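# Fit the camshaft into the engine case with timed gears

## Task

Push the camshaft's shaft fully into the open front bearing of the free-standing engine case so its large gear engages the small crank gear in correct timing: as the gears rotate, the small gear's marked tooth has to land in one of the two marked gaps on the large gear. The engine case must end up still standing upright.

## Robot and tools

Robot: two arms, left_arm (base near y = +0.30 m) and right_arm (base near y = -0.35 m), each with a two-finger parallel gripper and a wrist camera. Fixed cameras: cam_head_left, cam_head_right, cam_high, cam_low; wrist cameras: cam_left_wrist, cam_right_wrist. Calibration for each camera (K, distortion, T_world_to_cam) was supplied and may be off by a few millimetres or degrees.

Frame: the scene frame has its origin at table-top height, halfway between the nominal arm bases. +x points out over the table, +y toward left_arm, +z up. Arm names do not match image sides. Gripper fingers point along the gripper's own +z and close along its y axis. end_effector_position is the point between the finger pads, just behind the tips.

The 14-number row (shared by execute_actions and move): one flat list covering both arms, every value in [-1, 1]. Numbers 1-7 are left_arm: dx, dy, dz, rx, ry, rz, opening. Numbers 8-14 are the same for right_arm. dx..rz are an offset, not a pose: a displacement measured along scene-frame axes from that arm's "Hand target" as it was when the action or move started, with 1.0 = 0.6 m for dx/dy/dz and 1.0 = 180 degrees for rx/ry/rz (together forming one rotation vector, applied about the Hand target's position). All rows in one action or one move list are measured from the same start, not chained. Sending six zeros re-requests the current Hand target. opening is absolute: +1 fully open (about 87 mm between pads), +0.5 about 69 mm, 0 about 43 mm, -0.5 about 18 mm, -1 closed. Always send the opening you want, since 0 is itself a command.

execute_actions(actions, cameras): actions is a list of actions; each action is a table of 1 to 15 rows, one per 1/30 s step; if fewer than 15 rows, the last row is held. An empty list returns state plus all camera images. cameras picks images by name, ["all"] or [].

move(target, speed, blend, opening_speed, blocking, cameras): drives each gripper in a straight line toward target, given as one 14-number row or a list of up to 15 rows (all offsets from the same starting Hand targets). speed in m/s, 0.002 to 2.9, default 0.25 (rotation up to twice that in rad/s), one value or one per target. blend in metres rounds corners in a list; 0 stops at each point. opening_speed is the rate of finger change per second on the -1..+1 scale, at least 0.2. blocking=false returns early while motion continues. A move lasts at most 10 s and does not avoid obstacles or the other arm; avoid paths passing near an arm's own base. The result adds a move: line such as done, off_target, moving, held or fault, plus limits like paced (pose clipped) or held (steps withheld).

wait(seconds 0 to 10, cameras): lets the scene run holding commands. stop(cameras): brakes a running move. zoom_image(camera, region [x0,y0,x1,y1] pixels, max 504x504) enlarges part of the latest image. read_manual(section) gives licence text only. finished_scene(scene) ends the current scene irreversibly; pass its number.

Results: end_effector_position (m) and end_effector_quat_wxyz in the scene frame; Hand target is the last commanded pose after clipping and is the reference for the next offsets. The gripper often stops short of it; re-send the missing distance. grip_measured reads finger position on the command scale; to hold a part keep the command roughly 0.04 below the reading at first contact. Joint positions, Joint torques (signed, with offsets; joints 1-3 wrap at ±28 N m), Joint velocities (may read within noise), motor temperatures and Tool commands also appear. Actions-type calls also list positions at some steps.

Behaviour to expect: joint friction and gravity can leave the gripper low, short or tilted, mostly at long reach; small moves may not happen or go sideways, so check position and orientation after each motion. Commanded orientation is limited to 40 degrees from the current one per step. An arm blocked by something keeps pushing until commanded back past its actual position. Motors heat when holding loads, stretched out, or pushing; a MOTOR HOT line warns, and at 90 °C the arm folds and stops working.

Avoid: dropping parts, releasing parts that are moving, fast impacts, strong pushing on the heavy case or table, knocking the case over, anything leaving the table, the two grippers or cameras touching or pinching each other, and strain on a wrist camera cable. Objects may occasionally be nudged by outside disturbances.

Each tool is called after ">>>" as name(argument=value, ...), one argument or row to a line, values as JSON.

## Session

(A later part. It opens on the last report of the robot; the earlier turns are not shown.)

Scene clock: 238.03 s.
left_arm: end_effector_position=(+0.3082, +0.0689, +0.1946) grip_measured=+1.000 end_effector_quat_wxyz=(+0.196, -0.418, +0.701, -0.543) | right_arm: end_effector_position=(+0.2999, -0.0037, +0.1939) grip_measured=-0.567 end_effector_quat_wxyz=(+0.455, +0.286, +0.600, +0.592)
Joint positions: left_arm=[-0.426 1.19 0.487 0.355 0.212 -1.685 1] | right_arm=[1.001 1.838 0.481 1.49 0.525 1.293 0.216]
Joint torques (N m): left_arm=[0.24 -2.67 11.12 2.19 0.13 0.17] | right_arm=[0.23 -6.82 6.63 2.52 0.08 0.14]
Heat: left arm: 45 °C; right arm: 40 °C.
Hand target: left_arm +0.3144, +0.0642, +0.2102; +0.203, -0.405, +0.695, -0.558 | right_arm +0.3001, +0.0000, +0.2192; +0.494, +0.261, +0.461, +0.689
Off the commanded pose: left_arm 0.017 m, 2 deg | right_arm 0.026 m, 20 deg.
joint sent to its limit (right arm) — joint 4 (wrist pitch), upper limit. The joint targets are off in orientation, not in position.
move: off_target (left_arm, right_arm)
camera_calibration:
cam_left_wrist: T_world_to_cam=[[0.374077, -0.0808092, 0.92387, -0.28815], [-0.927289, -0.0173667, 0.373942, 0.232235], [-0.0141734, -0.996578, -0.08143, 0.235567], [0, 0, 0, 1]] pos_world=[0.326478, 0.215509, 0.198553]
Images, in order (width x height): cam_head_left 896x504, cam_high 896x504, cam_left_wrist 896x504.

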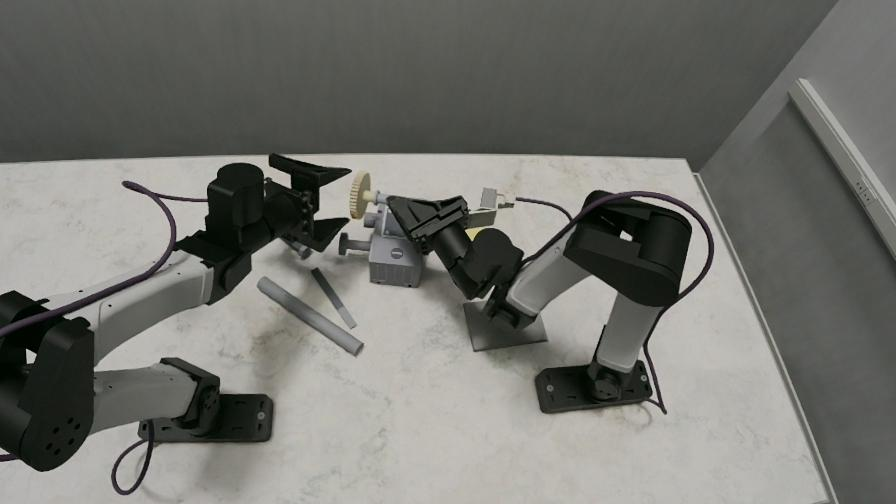

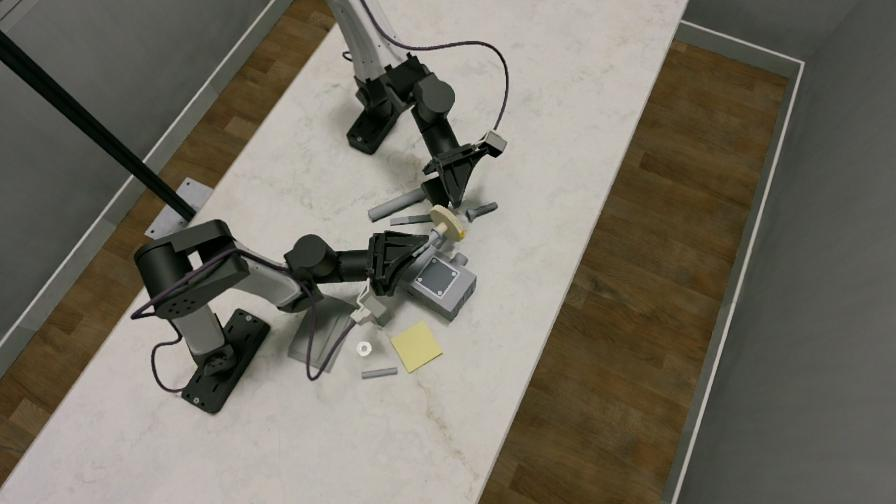

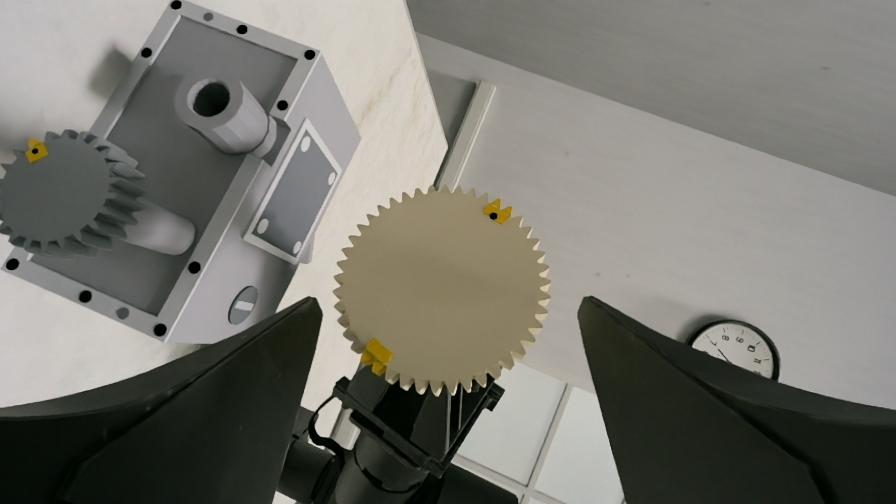

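>>> move(
  target=[-0.002,-0.027,-0.002,0,0,0,1,0,0,0,0,0,0,-0.85],
  speed=0.05,
  cameras=["cam_head_left","cam_high","cam_left_wrist"],
)

>>> zoom_image(
  camera="cam_head_left",
  region=[280, 130, 440, 260],
)

>>> zoom_image(
  camera="cam_high",
  region=[370, 160, 490, 290],
)

Scene clock: 245.03 s.
left_arm: end_effector_position=(+0.3041, +0.0519, +0.1938) grip_measured=+1.000 end_effector_quat_wxyz=(+0.190, -0.408, +0.707, -0.546) | right_arm: end_effector_position=(+0.2999, -0.0037, +0.1939) grip_measured=-0.567 end_effector_quat_wxyz=(+0.455, +0.286, +0.600, +0.592)
Joint positions: left_arm=[-0.484 1.225 0.501 0.38 0.182 -1.694 1] | right_arm=[1.001 1.838 0.481 1.49 0.525 1.293 0.216]
Joint torques (N m): left_arm=[-0.44 -2.85 11.11 2.24 -0.19 0.07] | right_arm=[0.29 -6.93 6.6 2.5 0.1 0.11]
Heat: left arm: 45 °C; right arm: 41 °C.
Hand target: left_arm +0.3132, +0.0480, +0.2089; +0.203, -0.405, +0.695, -0.558 | right_arm +0.3001, +0.0000, +0.2192; +0.494, +0.261, +0.461, +0.689
Off the commanded pose: left_arm 0.018 m, 2 deg | right_arm 0.026 m, 20 deg.
joint sent to its limit (right arm) — joint 4 (wrist pitch), upper limit. The joint targets are off in orientation, not in position.
move: off_target (left_arm, right_arm)
camera_calibration:
cam_left_wrist: T_world_to_cam=[[0.369025, -0.0912685, 0.924927, -0.285328], [-0.928536, 0.00716174, 0.371172, 0.228083], [-0.0405004, -0.995801, -0.0821033, 0.226625], [0, 0, 0, 1]] pos_world=[0.326255, 0.197998, 0.197856]
Images, in order (width x height): cam_head_left 896x504, cam_high 896x504, cam_left_wrist 896x504.

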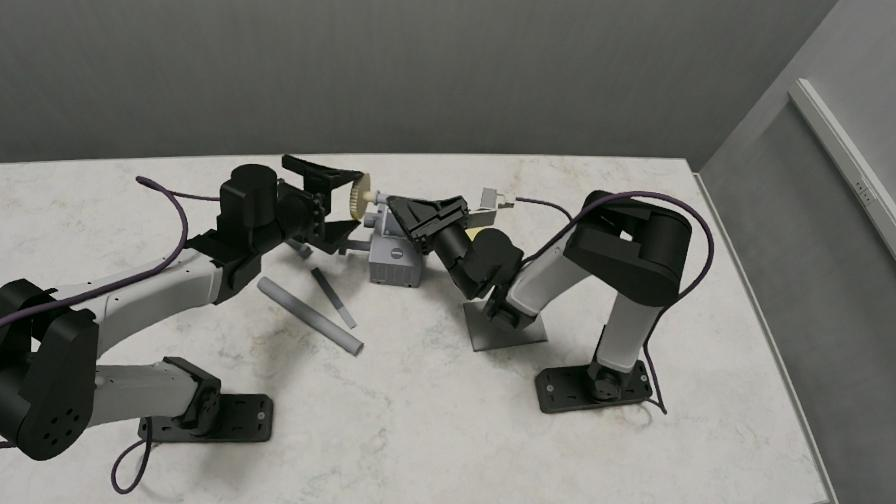

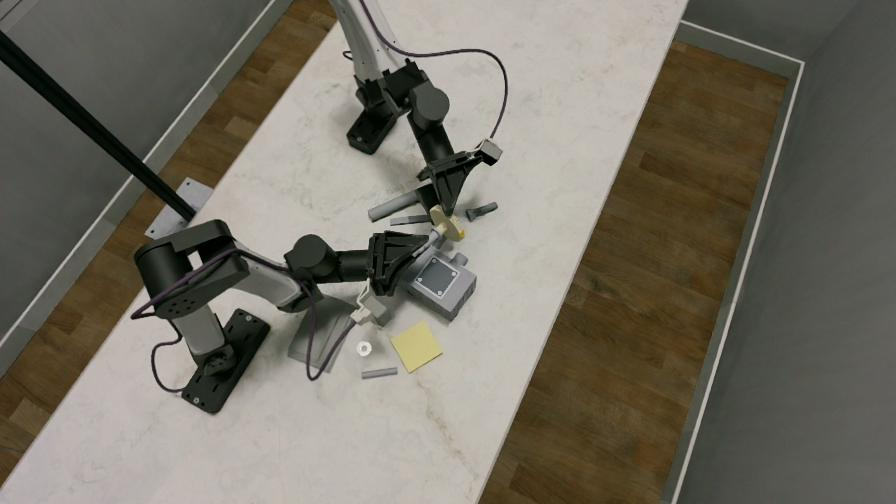

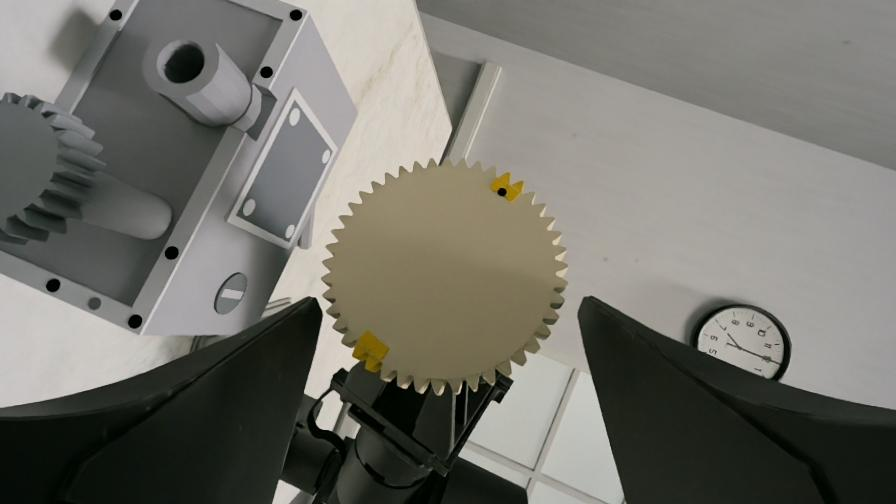

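Scaled by 3.150.

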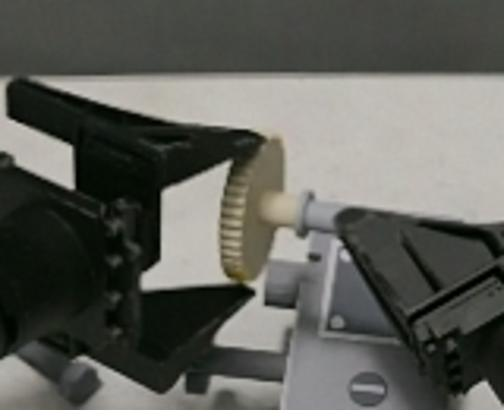

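Scaled by 3.877.

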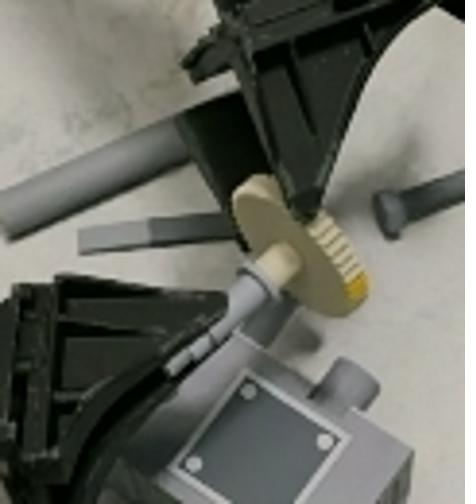

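>>> move(
  target=[
    [0.013,0,-0.004,0,0,0,1,0,0,0,0,0,0,-0.85],
    [0.013,0,-0.004,0,0,0,0.28,0,0,0,0,0,0,-0.85],
  ],
  speed=0.05,
  opening_speed=0.4,
  cameras=["cam_head_left","cam_high","cam_left_wrist"],
)

>>> zoom_image(
  camera="cam_head_left",
  region=[280, 130, 440, 260],
)

>>> zoom_image(
  camera="cam_high",
  region=[370, 160, 490, 290],
)

Scene clock: 253.47 s.
left_arm: end_effector_position=(+0.3109, +0.0496, +0.1917) grip_measured=+0.743 end_effector_quat_wxyz=(+0.191, -0.409, +0.706, -0.545) | right_arm: end_effector_position=(+0.2999, -0.0039, +0.1953) grip_measured=-0.567 end_effector_quat_wxyz=(+0.455, +0.287, +0.598, +0.594)
Joint positions: left_arm=[-0.481 1.263 0.516 0.403 0.181 -1.695 0.872] | right_arm=[1.001 1.838 0.481 1.495 0.526 1.296 0.216]
Joint torques (N m): left_arm=[0.79 -3.06 11.03 2.21 0.01 0.11] | right_arm=[0.31 -6.94 6.61 2.43 0.09 0.11]
Heat: left arm: 47 °C; right arm: 41 °C.
Hand target: left_arm +0.3209, +0.0480, +0.2065; +0.203, -0.405, +0.695, -0.558 | right_arm +0.3001, -0.0001, +0.2191; +0.494, +0.261, +0.461, +0.689
Off the commanded pose: left_arm 0.018 m, 2 deg | right_arm 0.024 m, 20 deg.
joint sent to its limit (right arm) — joint 4 (wrist pitch), upper limit. The joint targets are off in orientation, not in position.
move: off_target (left_arm, right_arm); target 2's new opening was sent with left_arm's hand 0.018 m and 2 deg from that target
camera_calibration:
cam_left_wrist: T_world_to_cam=[[0.369796, -0.0898087, 0.924762, -0.286287], [-0.928392, 0.0034877, 0.371586, 0.235252], [-0.036597, -0.995953, -0.082088, 0.223235], [0, 0, 0, 1]] pos_world=[0.332443, 0.1958, 0.195656]
Images, in order (width x height): cam_head_left 896x504, cam_high 896x504, cam_left_wrist 896x504.

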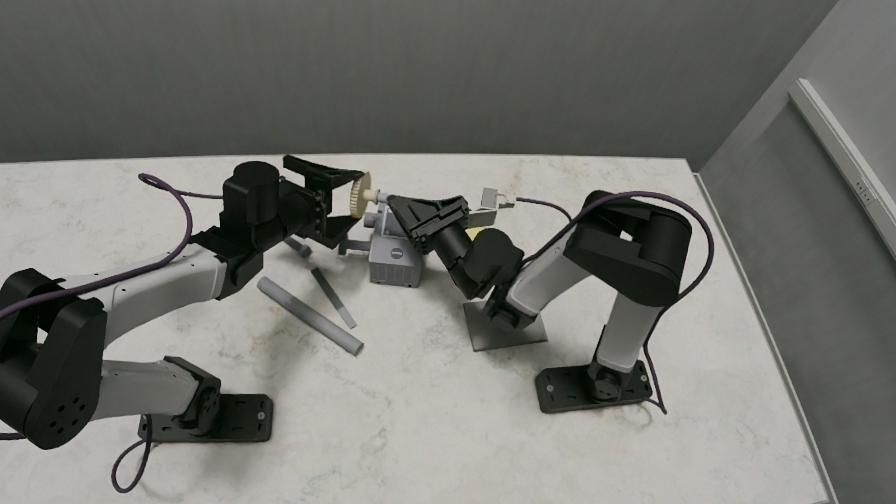

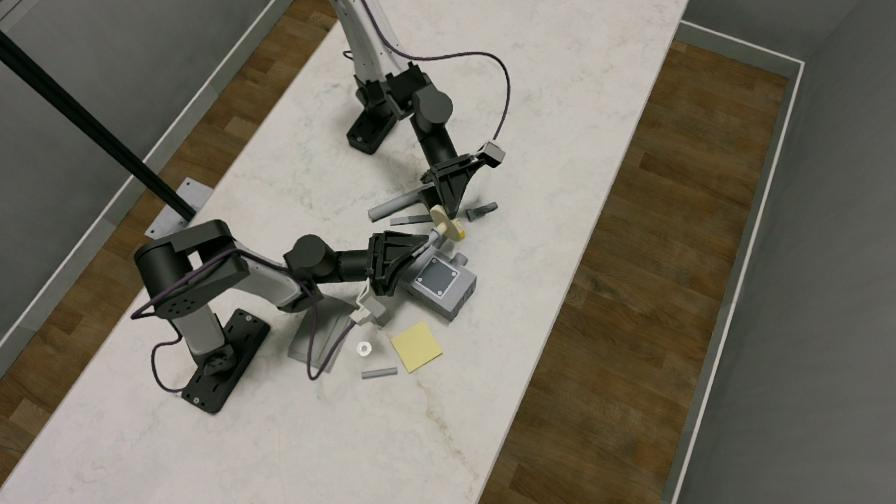

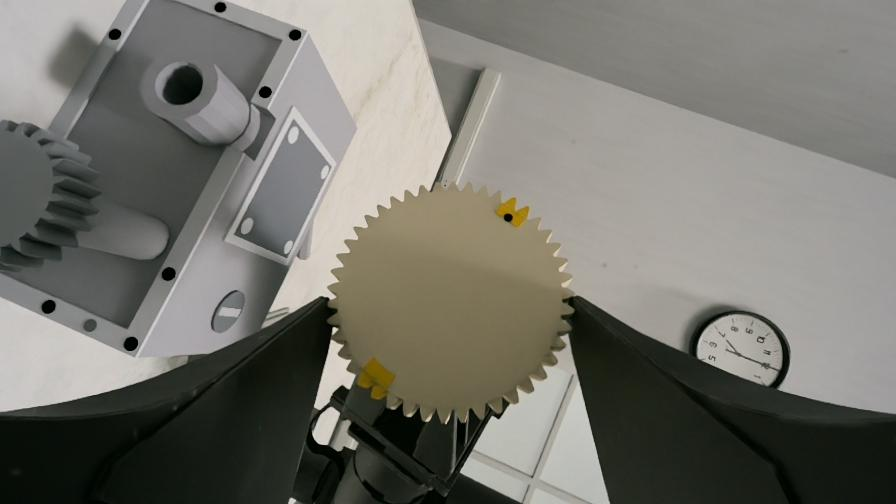

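Scaled by 3.150.

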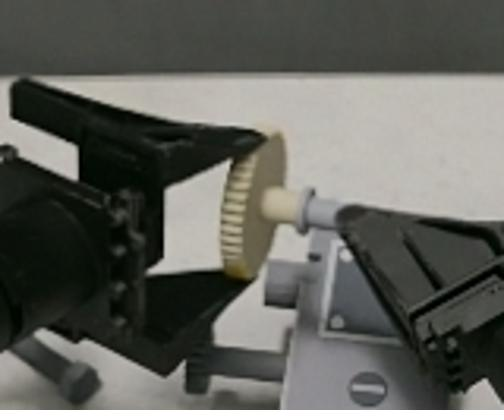

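Scaled by 3.877.

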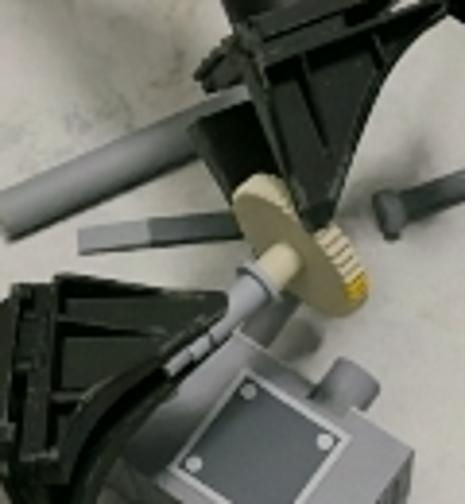

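>>> move(
  target=[
    [0,0,0,0,0,0,0.6,0,0,0,0,0,0,0.1],
    [0,0,0,0,0,0,0.6,-0.13,-0.075,-0.015,0,0,0,0.1],
    [0,0,0,0,0,0,0.6,-0.16,-0.3,0.03,0,0,0,0.1],
  ],
  speed=0.1,
  opening_speed=0.4,
  cameras=["cam_head_left","cam_high","cam_left_wrist","cam_low"],
)

>>> zoom_image(
  camera="cam_head_left",
  region=[280, 130, 440, 290],
)

>>> zoom_image(
  camera="cam_high",
  region=[370, 160, 490, 330],
)

Scene clock: 271.97 s.
left_arm: end_effector_position=(+0.3105, +0.0498, +0.1876) grip_measured=+0.743 end_effector_quat_wxyz=(+0.188, -0.412, +0.709, -0.540) | right_arm: end_effector_position=(+0.2040, -0.1796, +0.2395) grip_measured=+0.100 end_effector_quat_wxyz=(+0.451, +0.294, +0.584, +0.607)
Joint positions: left_arm=[-0.481 1.269 0.516 0.395 0.181 -1.694 0.872] | right_arm=[0.813 0.044 0.019 0.18 0.342 1.346 0.55]
Joint torques (N m): left_arm=[0.85 -3.63 10.96 2.29 0 0.11] | right_arm=[-0.59 1.03 6.8 1.69 -0.01 0.05]
Motor temperatures (°C): left_arm=[20 27 48 38 22 22 22] | right_arm=[22 36 31 38 19 22 21]
Heat: left arm: 48 °C; right arm: 38 °C.
Hand target: left_arm +0.3209, +0.0480, +0.2064; +0.203, -0.406, +0.695, -0.558 | right_arm +0.2041, -0.1800, +0.2371; +0.494, +0.261, +0.461, +0.689
Off the commanded pose: left_arm 0.022 m, 3 deg | right_arm 0.002 m, 18 deg.
joint sent to its limit (right arm) — joint 3 (elbow), lower limit, where the elbow is as bent as it goes. The joint targets are off in orientation, not in position.
move: off_target (left_arm, right_arm)
camera_calibration:
cam_left_wrist: T_world_to_cam=[[0.38065, -0.0968205, 0.919637, -0.284493], [-0.923942, 0.000953352, 0.382532, 0.233154], [-0.0379137, -0.995301, -0.0890936, 0.224828], [0, 0, 0, 1]] pos_world=[0.332237, 0.196004, 0.192472]
Images, in order (width x height): cam_head_left 896x504, cam_high 896x504, cam_low 896x504, cam_left_wrist 896x504.

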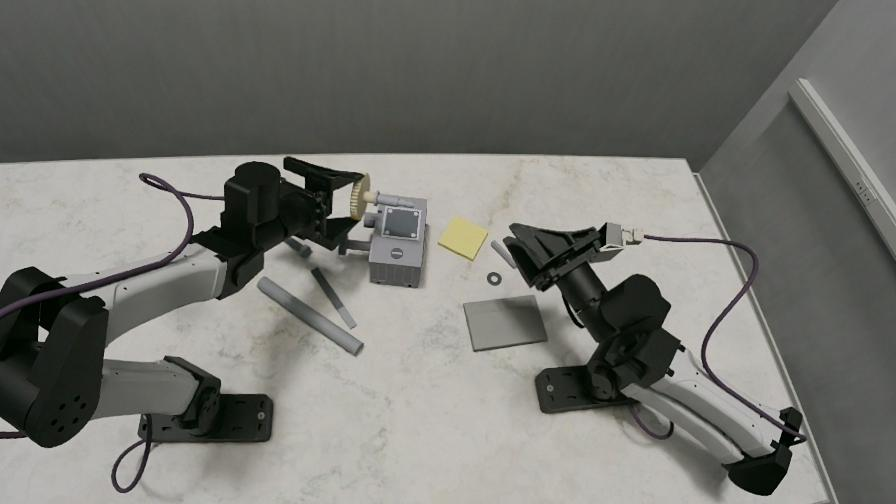

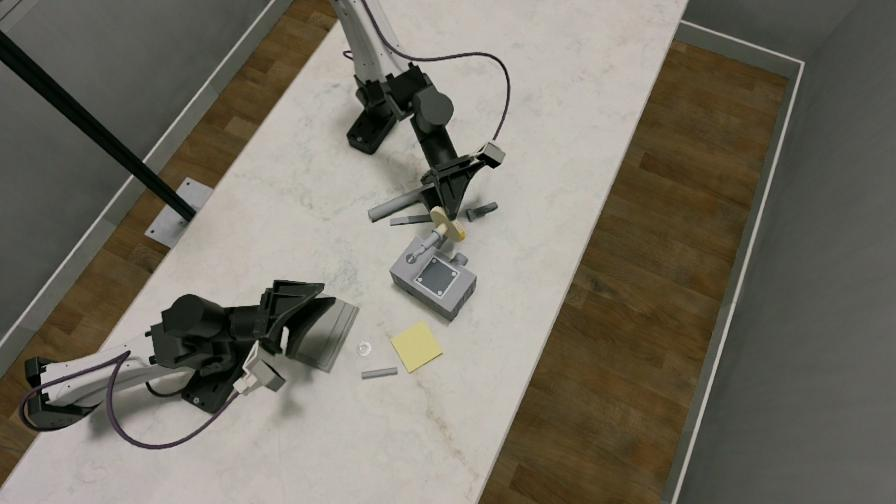

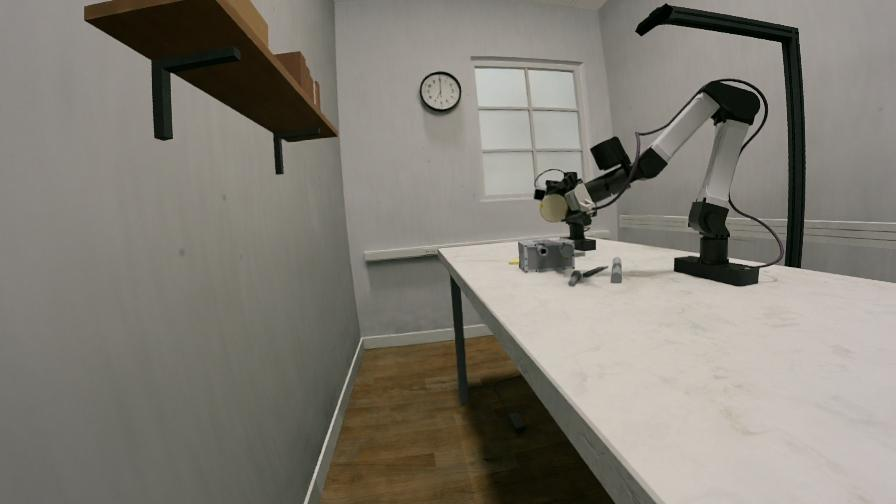

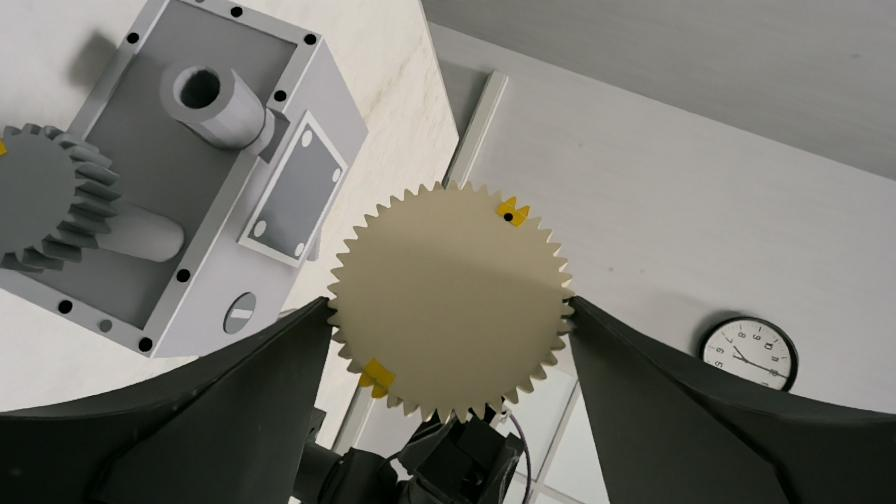

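Scaled by 3.150.

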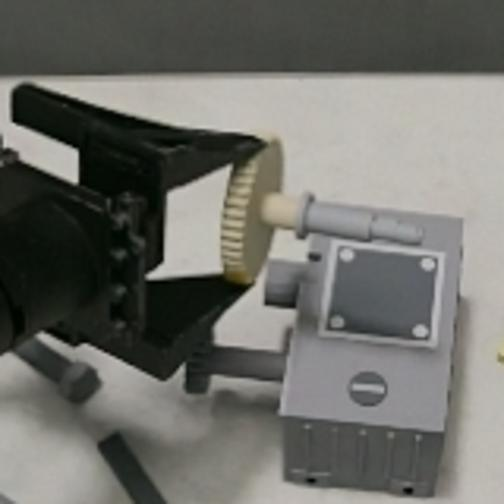

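Scaled by 2.965.

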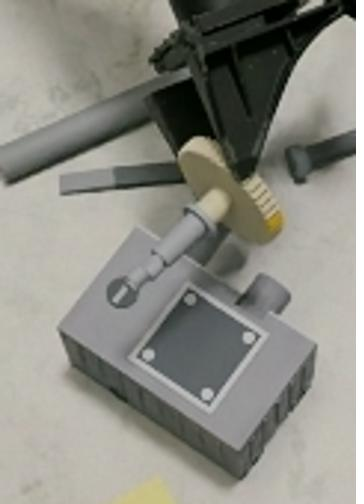

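>>> move(
  target=[
    [0.05,0.19,0,0,0,0,0.6,0,0,0,0,0,0,0.1],
    [0.1,0.19,-0.19,0,0,0,0.6,0,0,0,0,0,0,0.1],
  ],
  speed=0.12,
  blend=0.02,
  cameras=["cam_head_left","cam_high","cam_left_wrist","cam_low"],
)

>>> zoom_image(
  camera="cam_head_left",
  region=[280, 150, 440, 290],
)

>>> zoom_image(
  camera="cam_high",
  region=[380, 150, 540, 320],
)

>>> zoom_image(
  camera="cam_low",
  region=[490, 190, 650, 300],
)

Scene clock: 302.50 s.
left_arm: end_effector_position=(+0.3812, +0.1622, +0.0859) grip_measured=+0.743 end_effector_quat_wxyz=(+0.200, -0.415, +0.701, -0.543) | right_arm: end_effector_position=(+0.2039, -0.1795, +0.2395) grip_measured=+0.100 end_effector_quat_wxyz=(+0.451, +0.293, +0.584, +0.608)
Joint positions: left_arm=[0.022 1.834 0.477 0.939 0.626 -1.497 0.872] | right_arm=[0.813 0.044 0.019 0.18 0.341 1.346 0.55]
Joint torques (N m): left_arm=[0.87 -5.81 4.75 2.42 0.37 0] | right_arm=[-0.54 1.11 6.78 1.72 0 0.02]
Heat: left arm: 48 °C; right arm: 37 °C.
Hand target: left_arm +0.3809, +0.1620, +0.0925; +0.203, -0.406, +0.695, -0.558 | right_arm +0.2041, -0.1800, +0.2378; +0.449, +0.296, +0.583, +0.609 (not the last commanded pose)
Off the commanded pose: left_arm 0.007 m, 2 deg | right_arm 0.003 m, 18 deg.
joint sent to its limit (right arm) — joint 3 (elbow), lower limit, where the elbow is as bent as it goes.
move: off_target (right_arm)
camera_calibration:
cam_left_wrist: T_world_to_cam=[[0.365563, -0.0843535, 0.926956, -0.203858], [-0.930697, -0.0192842, 0.365283, 0.344485], [-0.0129373, -0.996249, -0.0855572, 0.320667], [0, 0, 0, 1]] pos_world=[0.399283, 0.308912, 0.0905678]
Images, in order (width x height): cam_head_left 896x504, cam_high 896x504, cam_low 896x504, cam_left_wrist 896x504.

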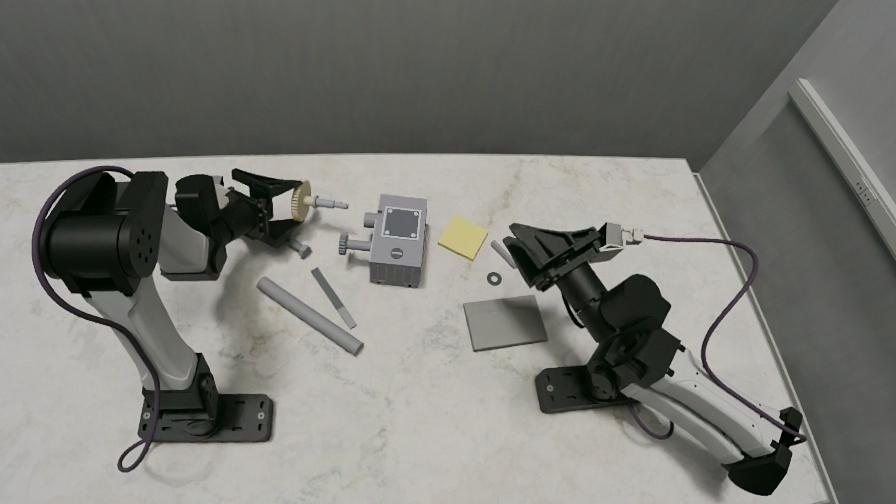

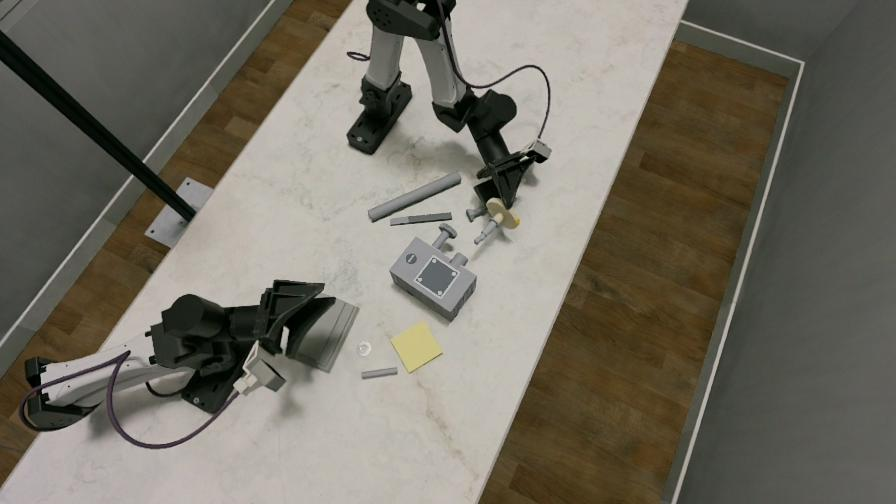

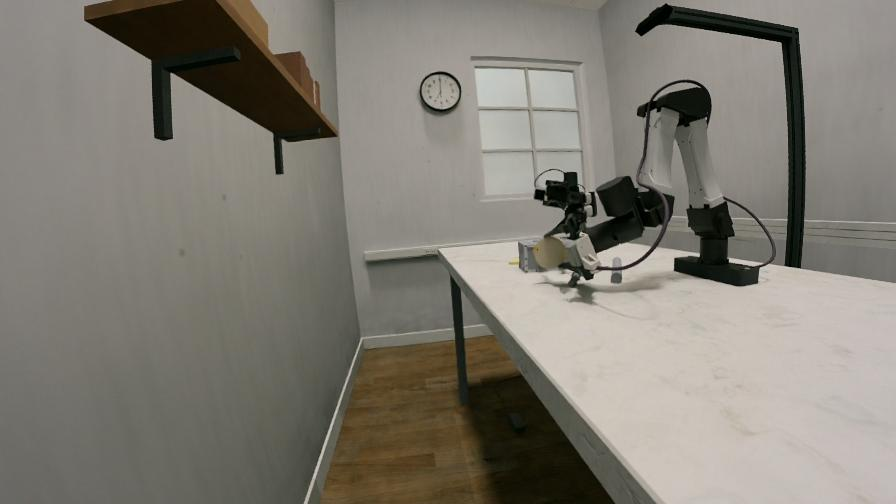

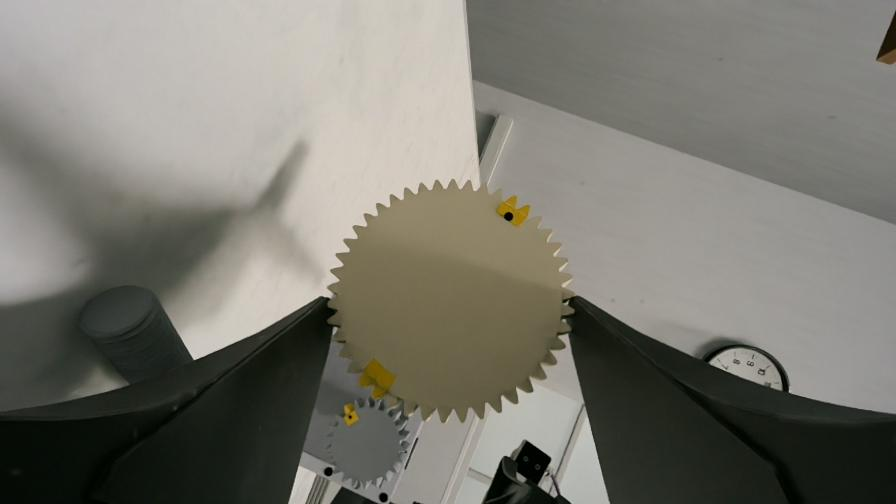

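Scaled by 3.150.

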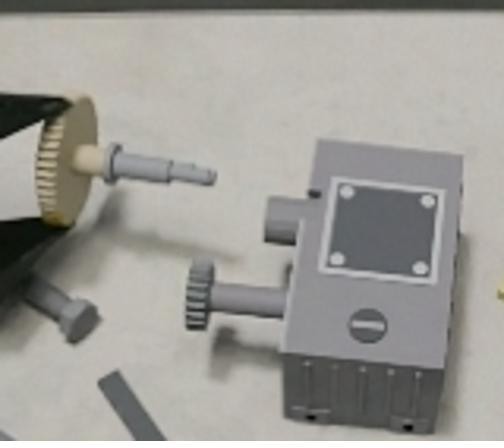

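Scaled by 2.965.

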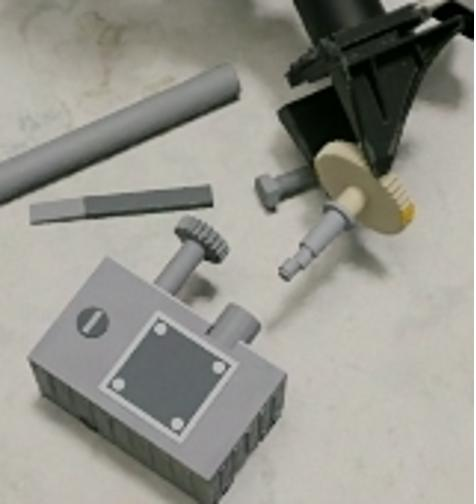

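Scaled by 3.150.

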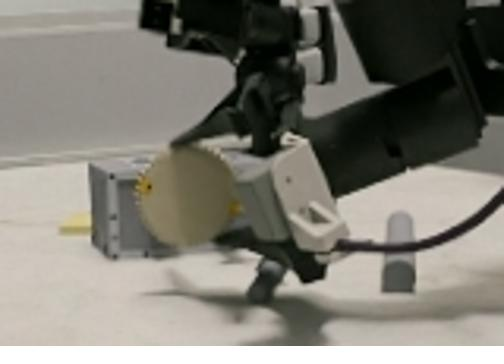

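>>> move(
  target=[-0.033,-0.025,-0.038,0,0,0.033,0.6,0,0,0,0,0,0,0.1],
  speed=0.06,
  cameras=["cam_head_left","cam_high","cam_left_wrist"],
)

>>> zoom_image(
  camera="cam_head_left",
  region=[300, 170, 400, 260],
)

>>> zoom_image(
  camera="cam_high",
  region=[420, 190, 530, 300],
)

Scene clock: 317.97 s.
left_arm: end_effector_position=(+0.3592, +0.1473, +0.0650) grip_measured=+0.742 end_effector_quat_wxyz=(+0.219, -0.444, +0.681, -0.540) | right_arm: end_effector_position=(+0.2039, -0.1795, +0.2395) grip_measured=+0.100 end_effector_quat_wxyz=(+0.451, +0.293, +0.584, +0.608)
Joint positions: left_arm=[-0.078 1.922 0.335 1.22 0.465 -1.592 0.871] | right_arm=[0.813 0.044 0.019 0.18 0.341 1.346 0.55]
Joint torques (N m): left_arm=[-0.39 -5.33 3.12 2.48 -0.07 0.04] | right_arm=[-0.61 1.16 6.83 1.71 0 0.02]
Heat: left arm: 44 °C; right arm: 36 °C.
Hand target: left_arm +0.3611, +0.1469, +0.0697; +0.232, -0.441, +0.673, -0.547 | right_arm +0.2041, -0.1800, +0.2378; +0.449, +0.296, +0.583, +0.609
Off the commanded pose: left_arm 0.005 m, 2 deg | right_arm 0.002 m, 0 deg.
joint sent to its limit (right arm) — joint 3 (elbow), lower limit, where the elbow is as bent as it goes. The joint targets still meet the commanded pose.
move: done
camera_calibration:
cam_left_wrist: T_world_to_cam=[[0.370271, -0.0424875, 0.927952, -0.185671], [-0.926512, -0.0888222, 0.36563, 0.340134], [0.066888, -0.995141, -0.0722535, 0.274033], [0, 0, 0, 1]] pos_world=[0.365557, 0.295024, 0.0677303]
Images, in order (width x height): cam_head_left 896x504, cam_high 896x504, cam_left_wrist 896x504.

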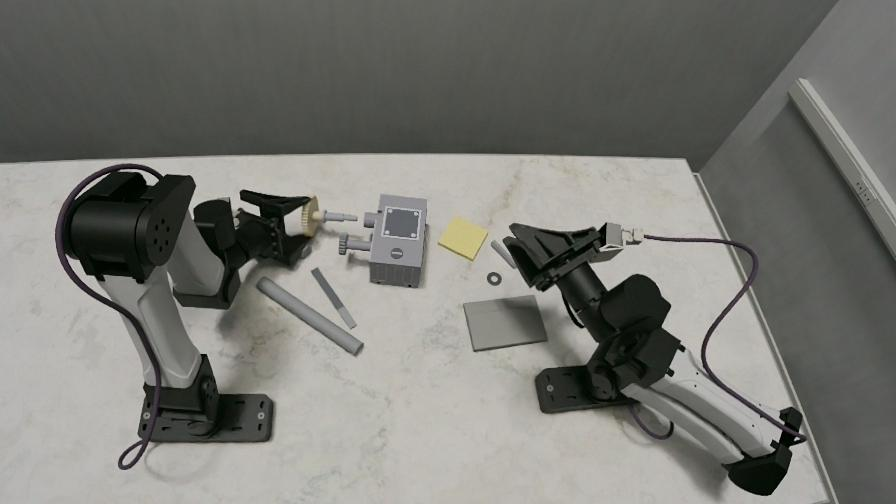

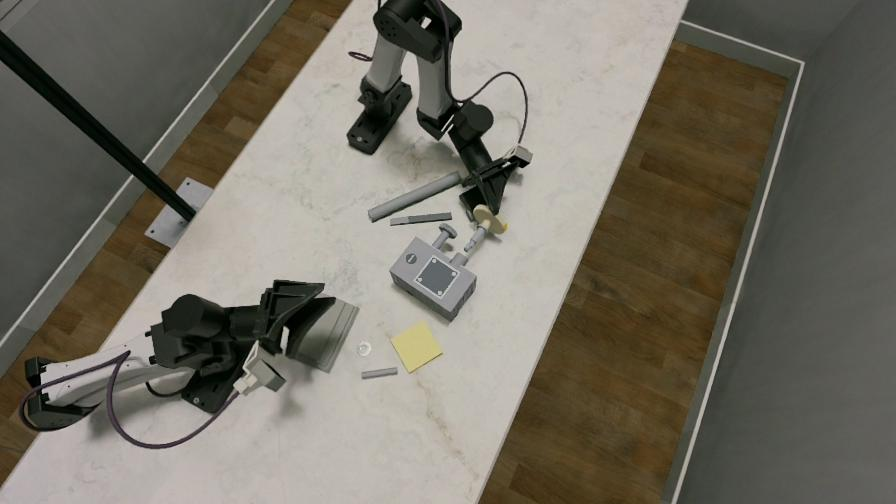

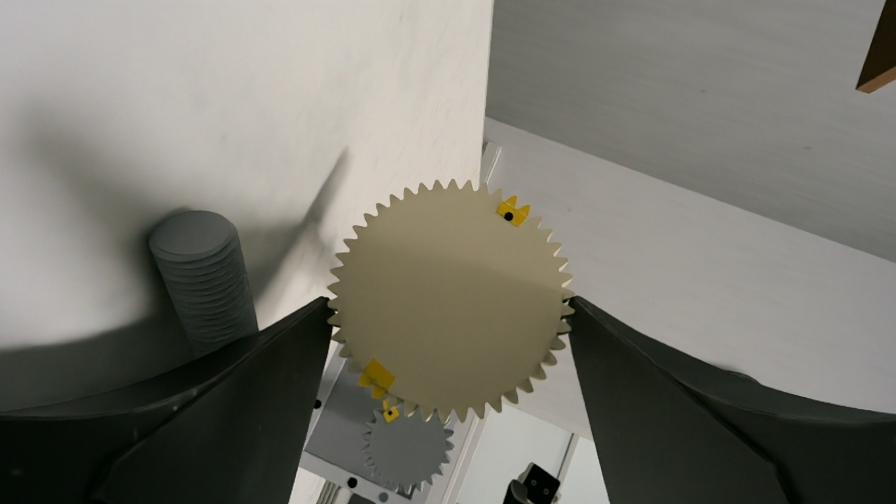

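Scaled by 5.040.

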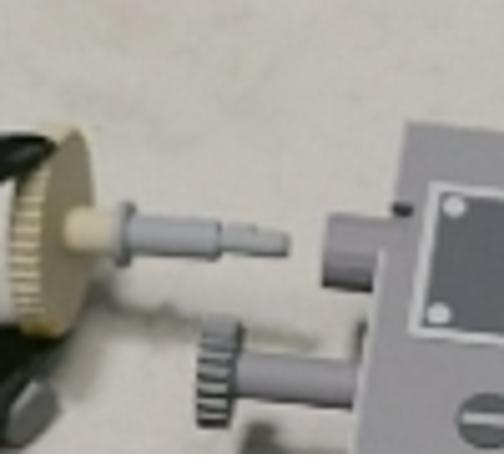

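Scaled by 4.582.

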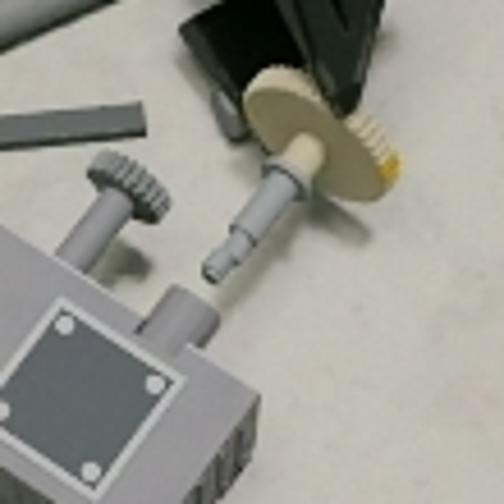

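>>> move(
  target=[0.005,-0.017,-0.008,0,0,-0.008,0.6,0,0,0,0,0,0,0.1],
  speed=0.04,
  cameras=["cam_head_left","cam_high","cam_left_wrist"],
)

>>> zoom_image(
  camera="cam_head_left",
  region=[300, 170, 400, 260],
)

>>> zoom_image(
  camera="cam_high",
  region=[420, 190, 530, 300],
)

Scene clock: 328.33 s.
left_arm: end_effector_position=(+0.3593, +0.1392, +0.0663) grip_measured=+0.742 end_effector_quat_wxyz=(+0.221, -0.432, +0.679, -0.550) | right_arm: end_effector_position=(+0.2039, -0.1795, +0.2395) grip_measured=+0.100 end_effector_quat_wxyz=(+0.451, +0.293, +0.584, +0.608)
Joint positions: left_arm=[-0.101 1.957 0.339 1.279 0.463 -1.6 0.871] | right_arm=[0.813 0.044 0.019 0.18 0.341 1.346 0.55]
Joint torques (N m): left_arm=[-0.87 -4.62 5.34 2.05 -0.04 0.12] | right_arm=[-0.57 1.16 6.76 1.71 0 0.03]
Motor temperatures (°C): left_arm=[20 28 41 40 22 22 23] | right_arm=[22 33 30 36 19 22 20]
Heat: left arm: 41 °C; right arm: 36 °C.
Hand target: left_arm +0.3642, +0.1368, +0.0649; +0.225, -0.432, +0.679, -0.549 | right_arm +0.2041, -0.1800, +0.2378; +0.449, +0.296, +0.583, +0.609
Off the commanded pose: left_arm 0.006 m, 0 deg | right_arm 0.002 m, 0 deg.
joint sent to its limit (right arm) — joint 3 (elbow), lower limit, where the elbow is as bent as it goes. The joint targets still meet the commanded pose.
move: done
camera_calibration:
cam_left_wrist: T_world_to_cam=[[0.345992, -0.0403155, 0.937371, -0.179441], [-0.9369, -0.0681722, 0.342886, 0.341381], [0.050079, -0.996859, -0.0613587, 0.271529], [0, 0, 0, 1]] pos_world=[0.368327, 0.286714, 0.0678085]
Images, in order (width x height): cam_head_left 896x504, cam_high 896x504, cam_left_wrist 896x504.

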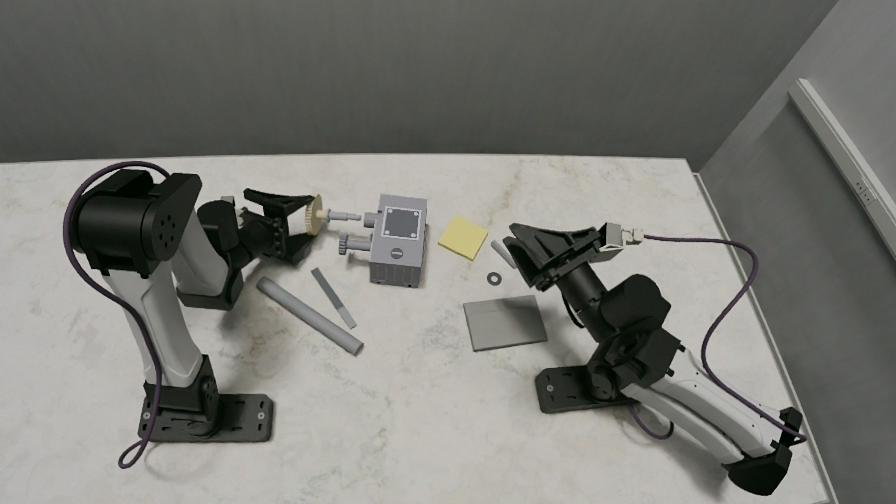

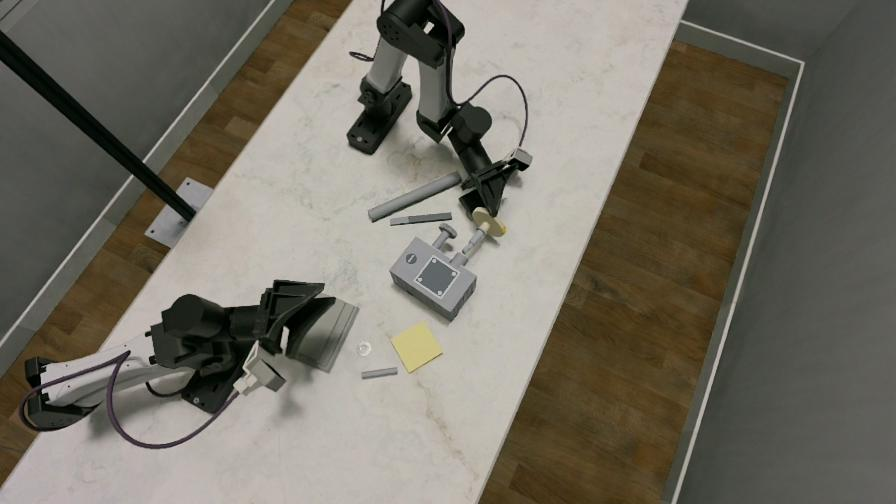

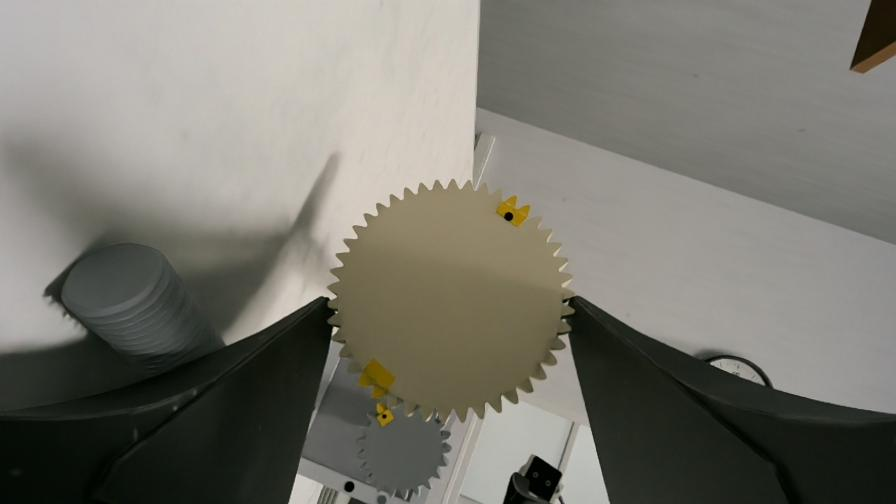

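Scaled by 5.040.

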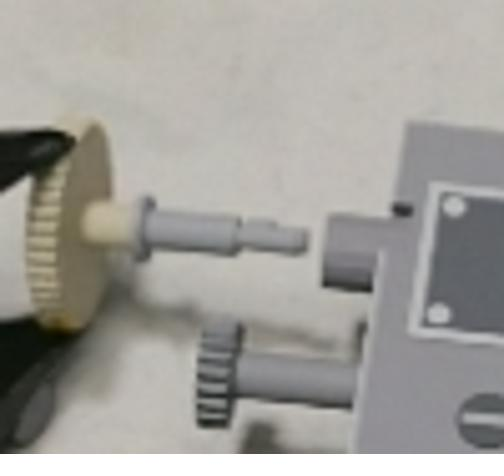

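Scaled by 4.582.

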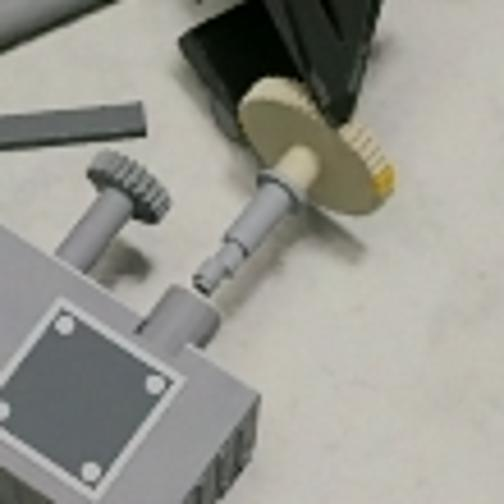

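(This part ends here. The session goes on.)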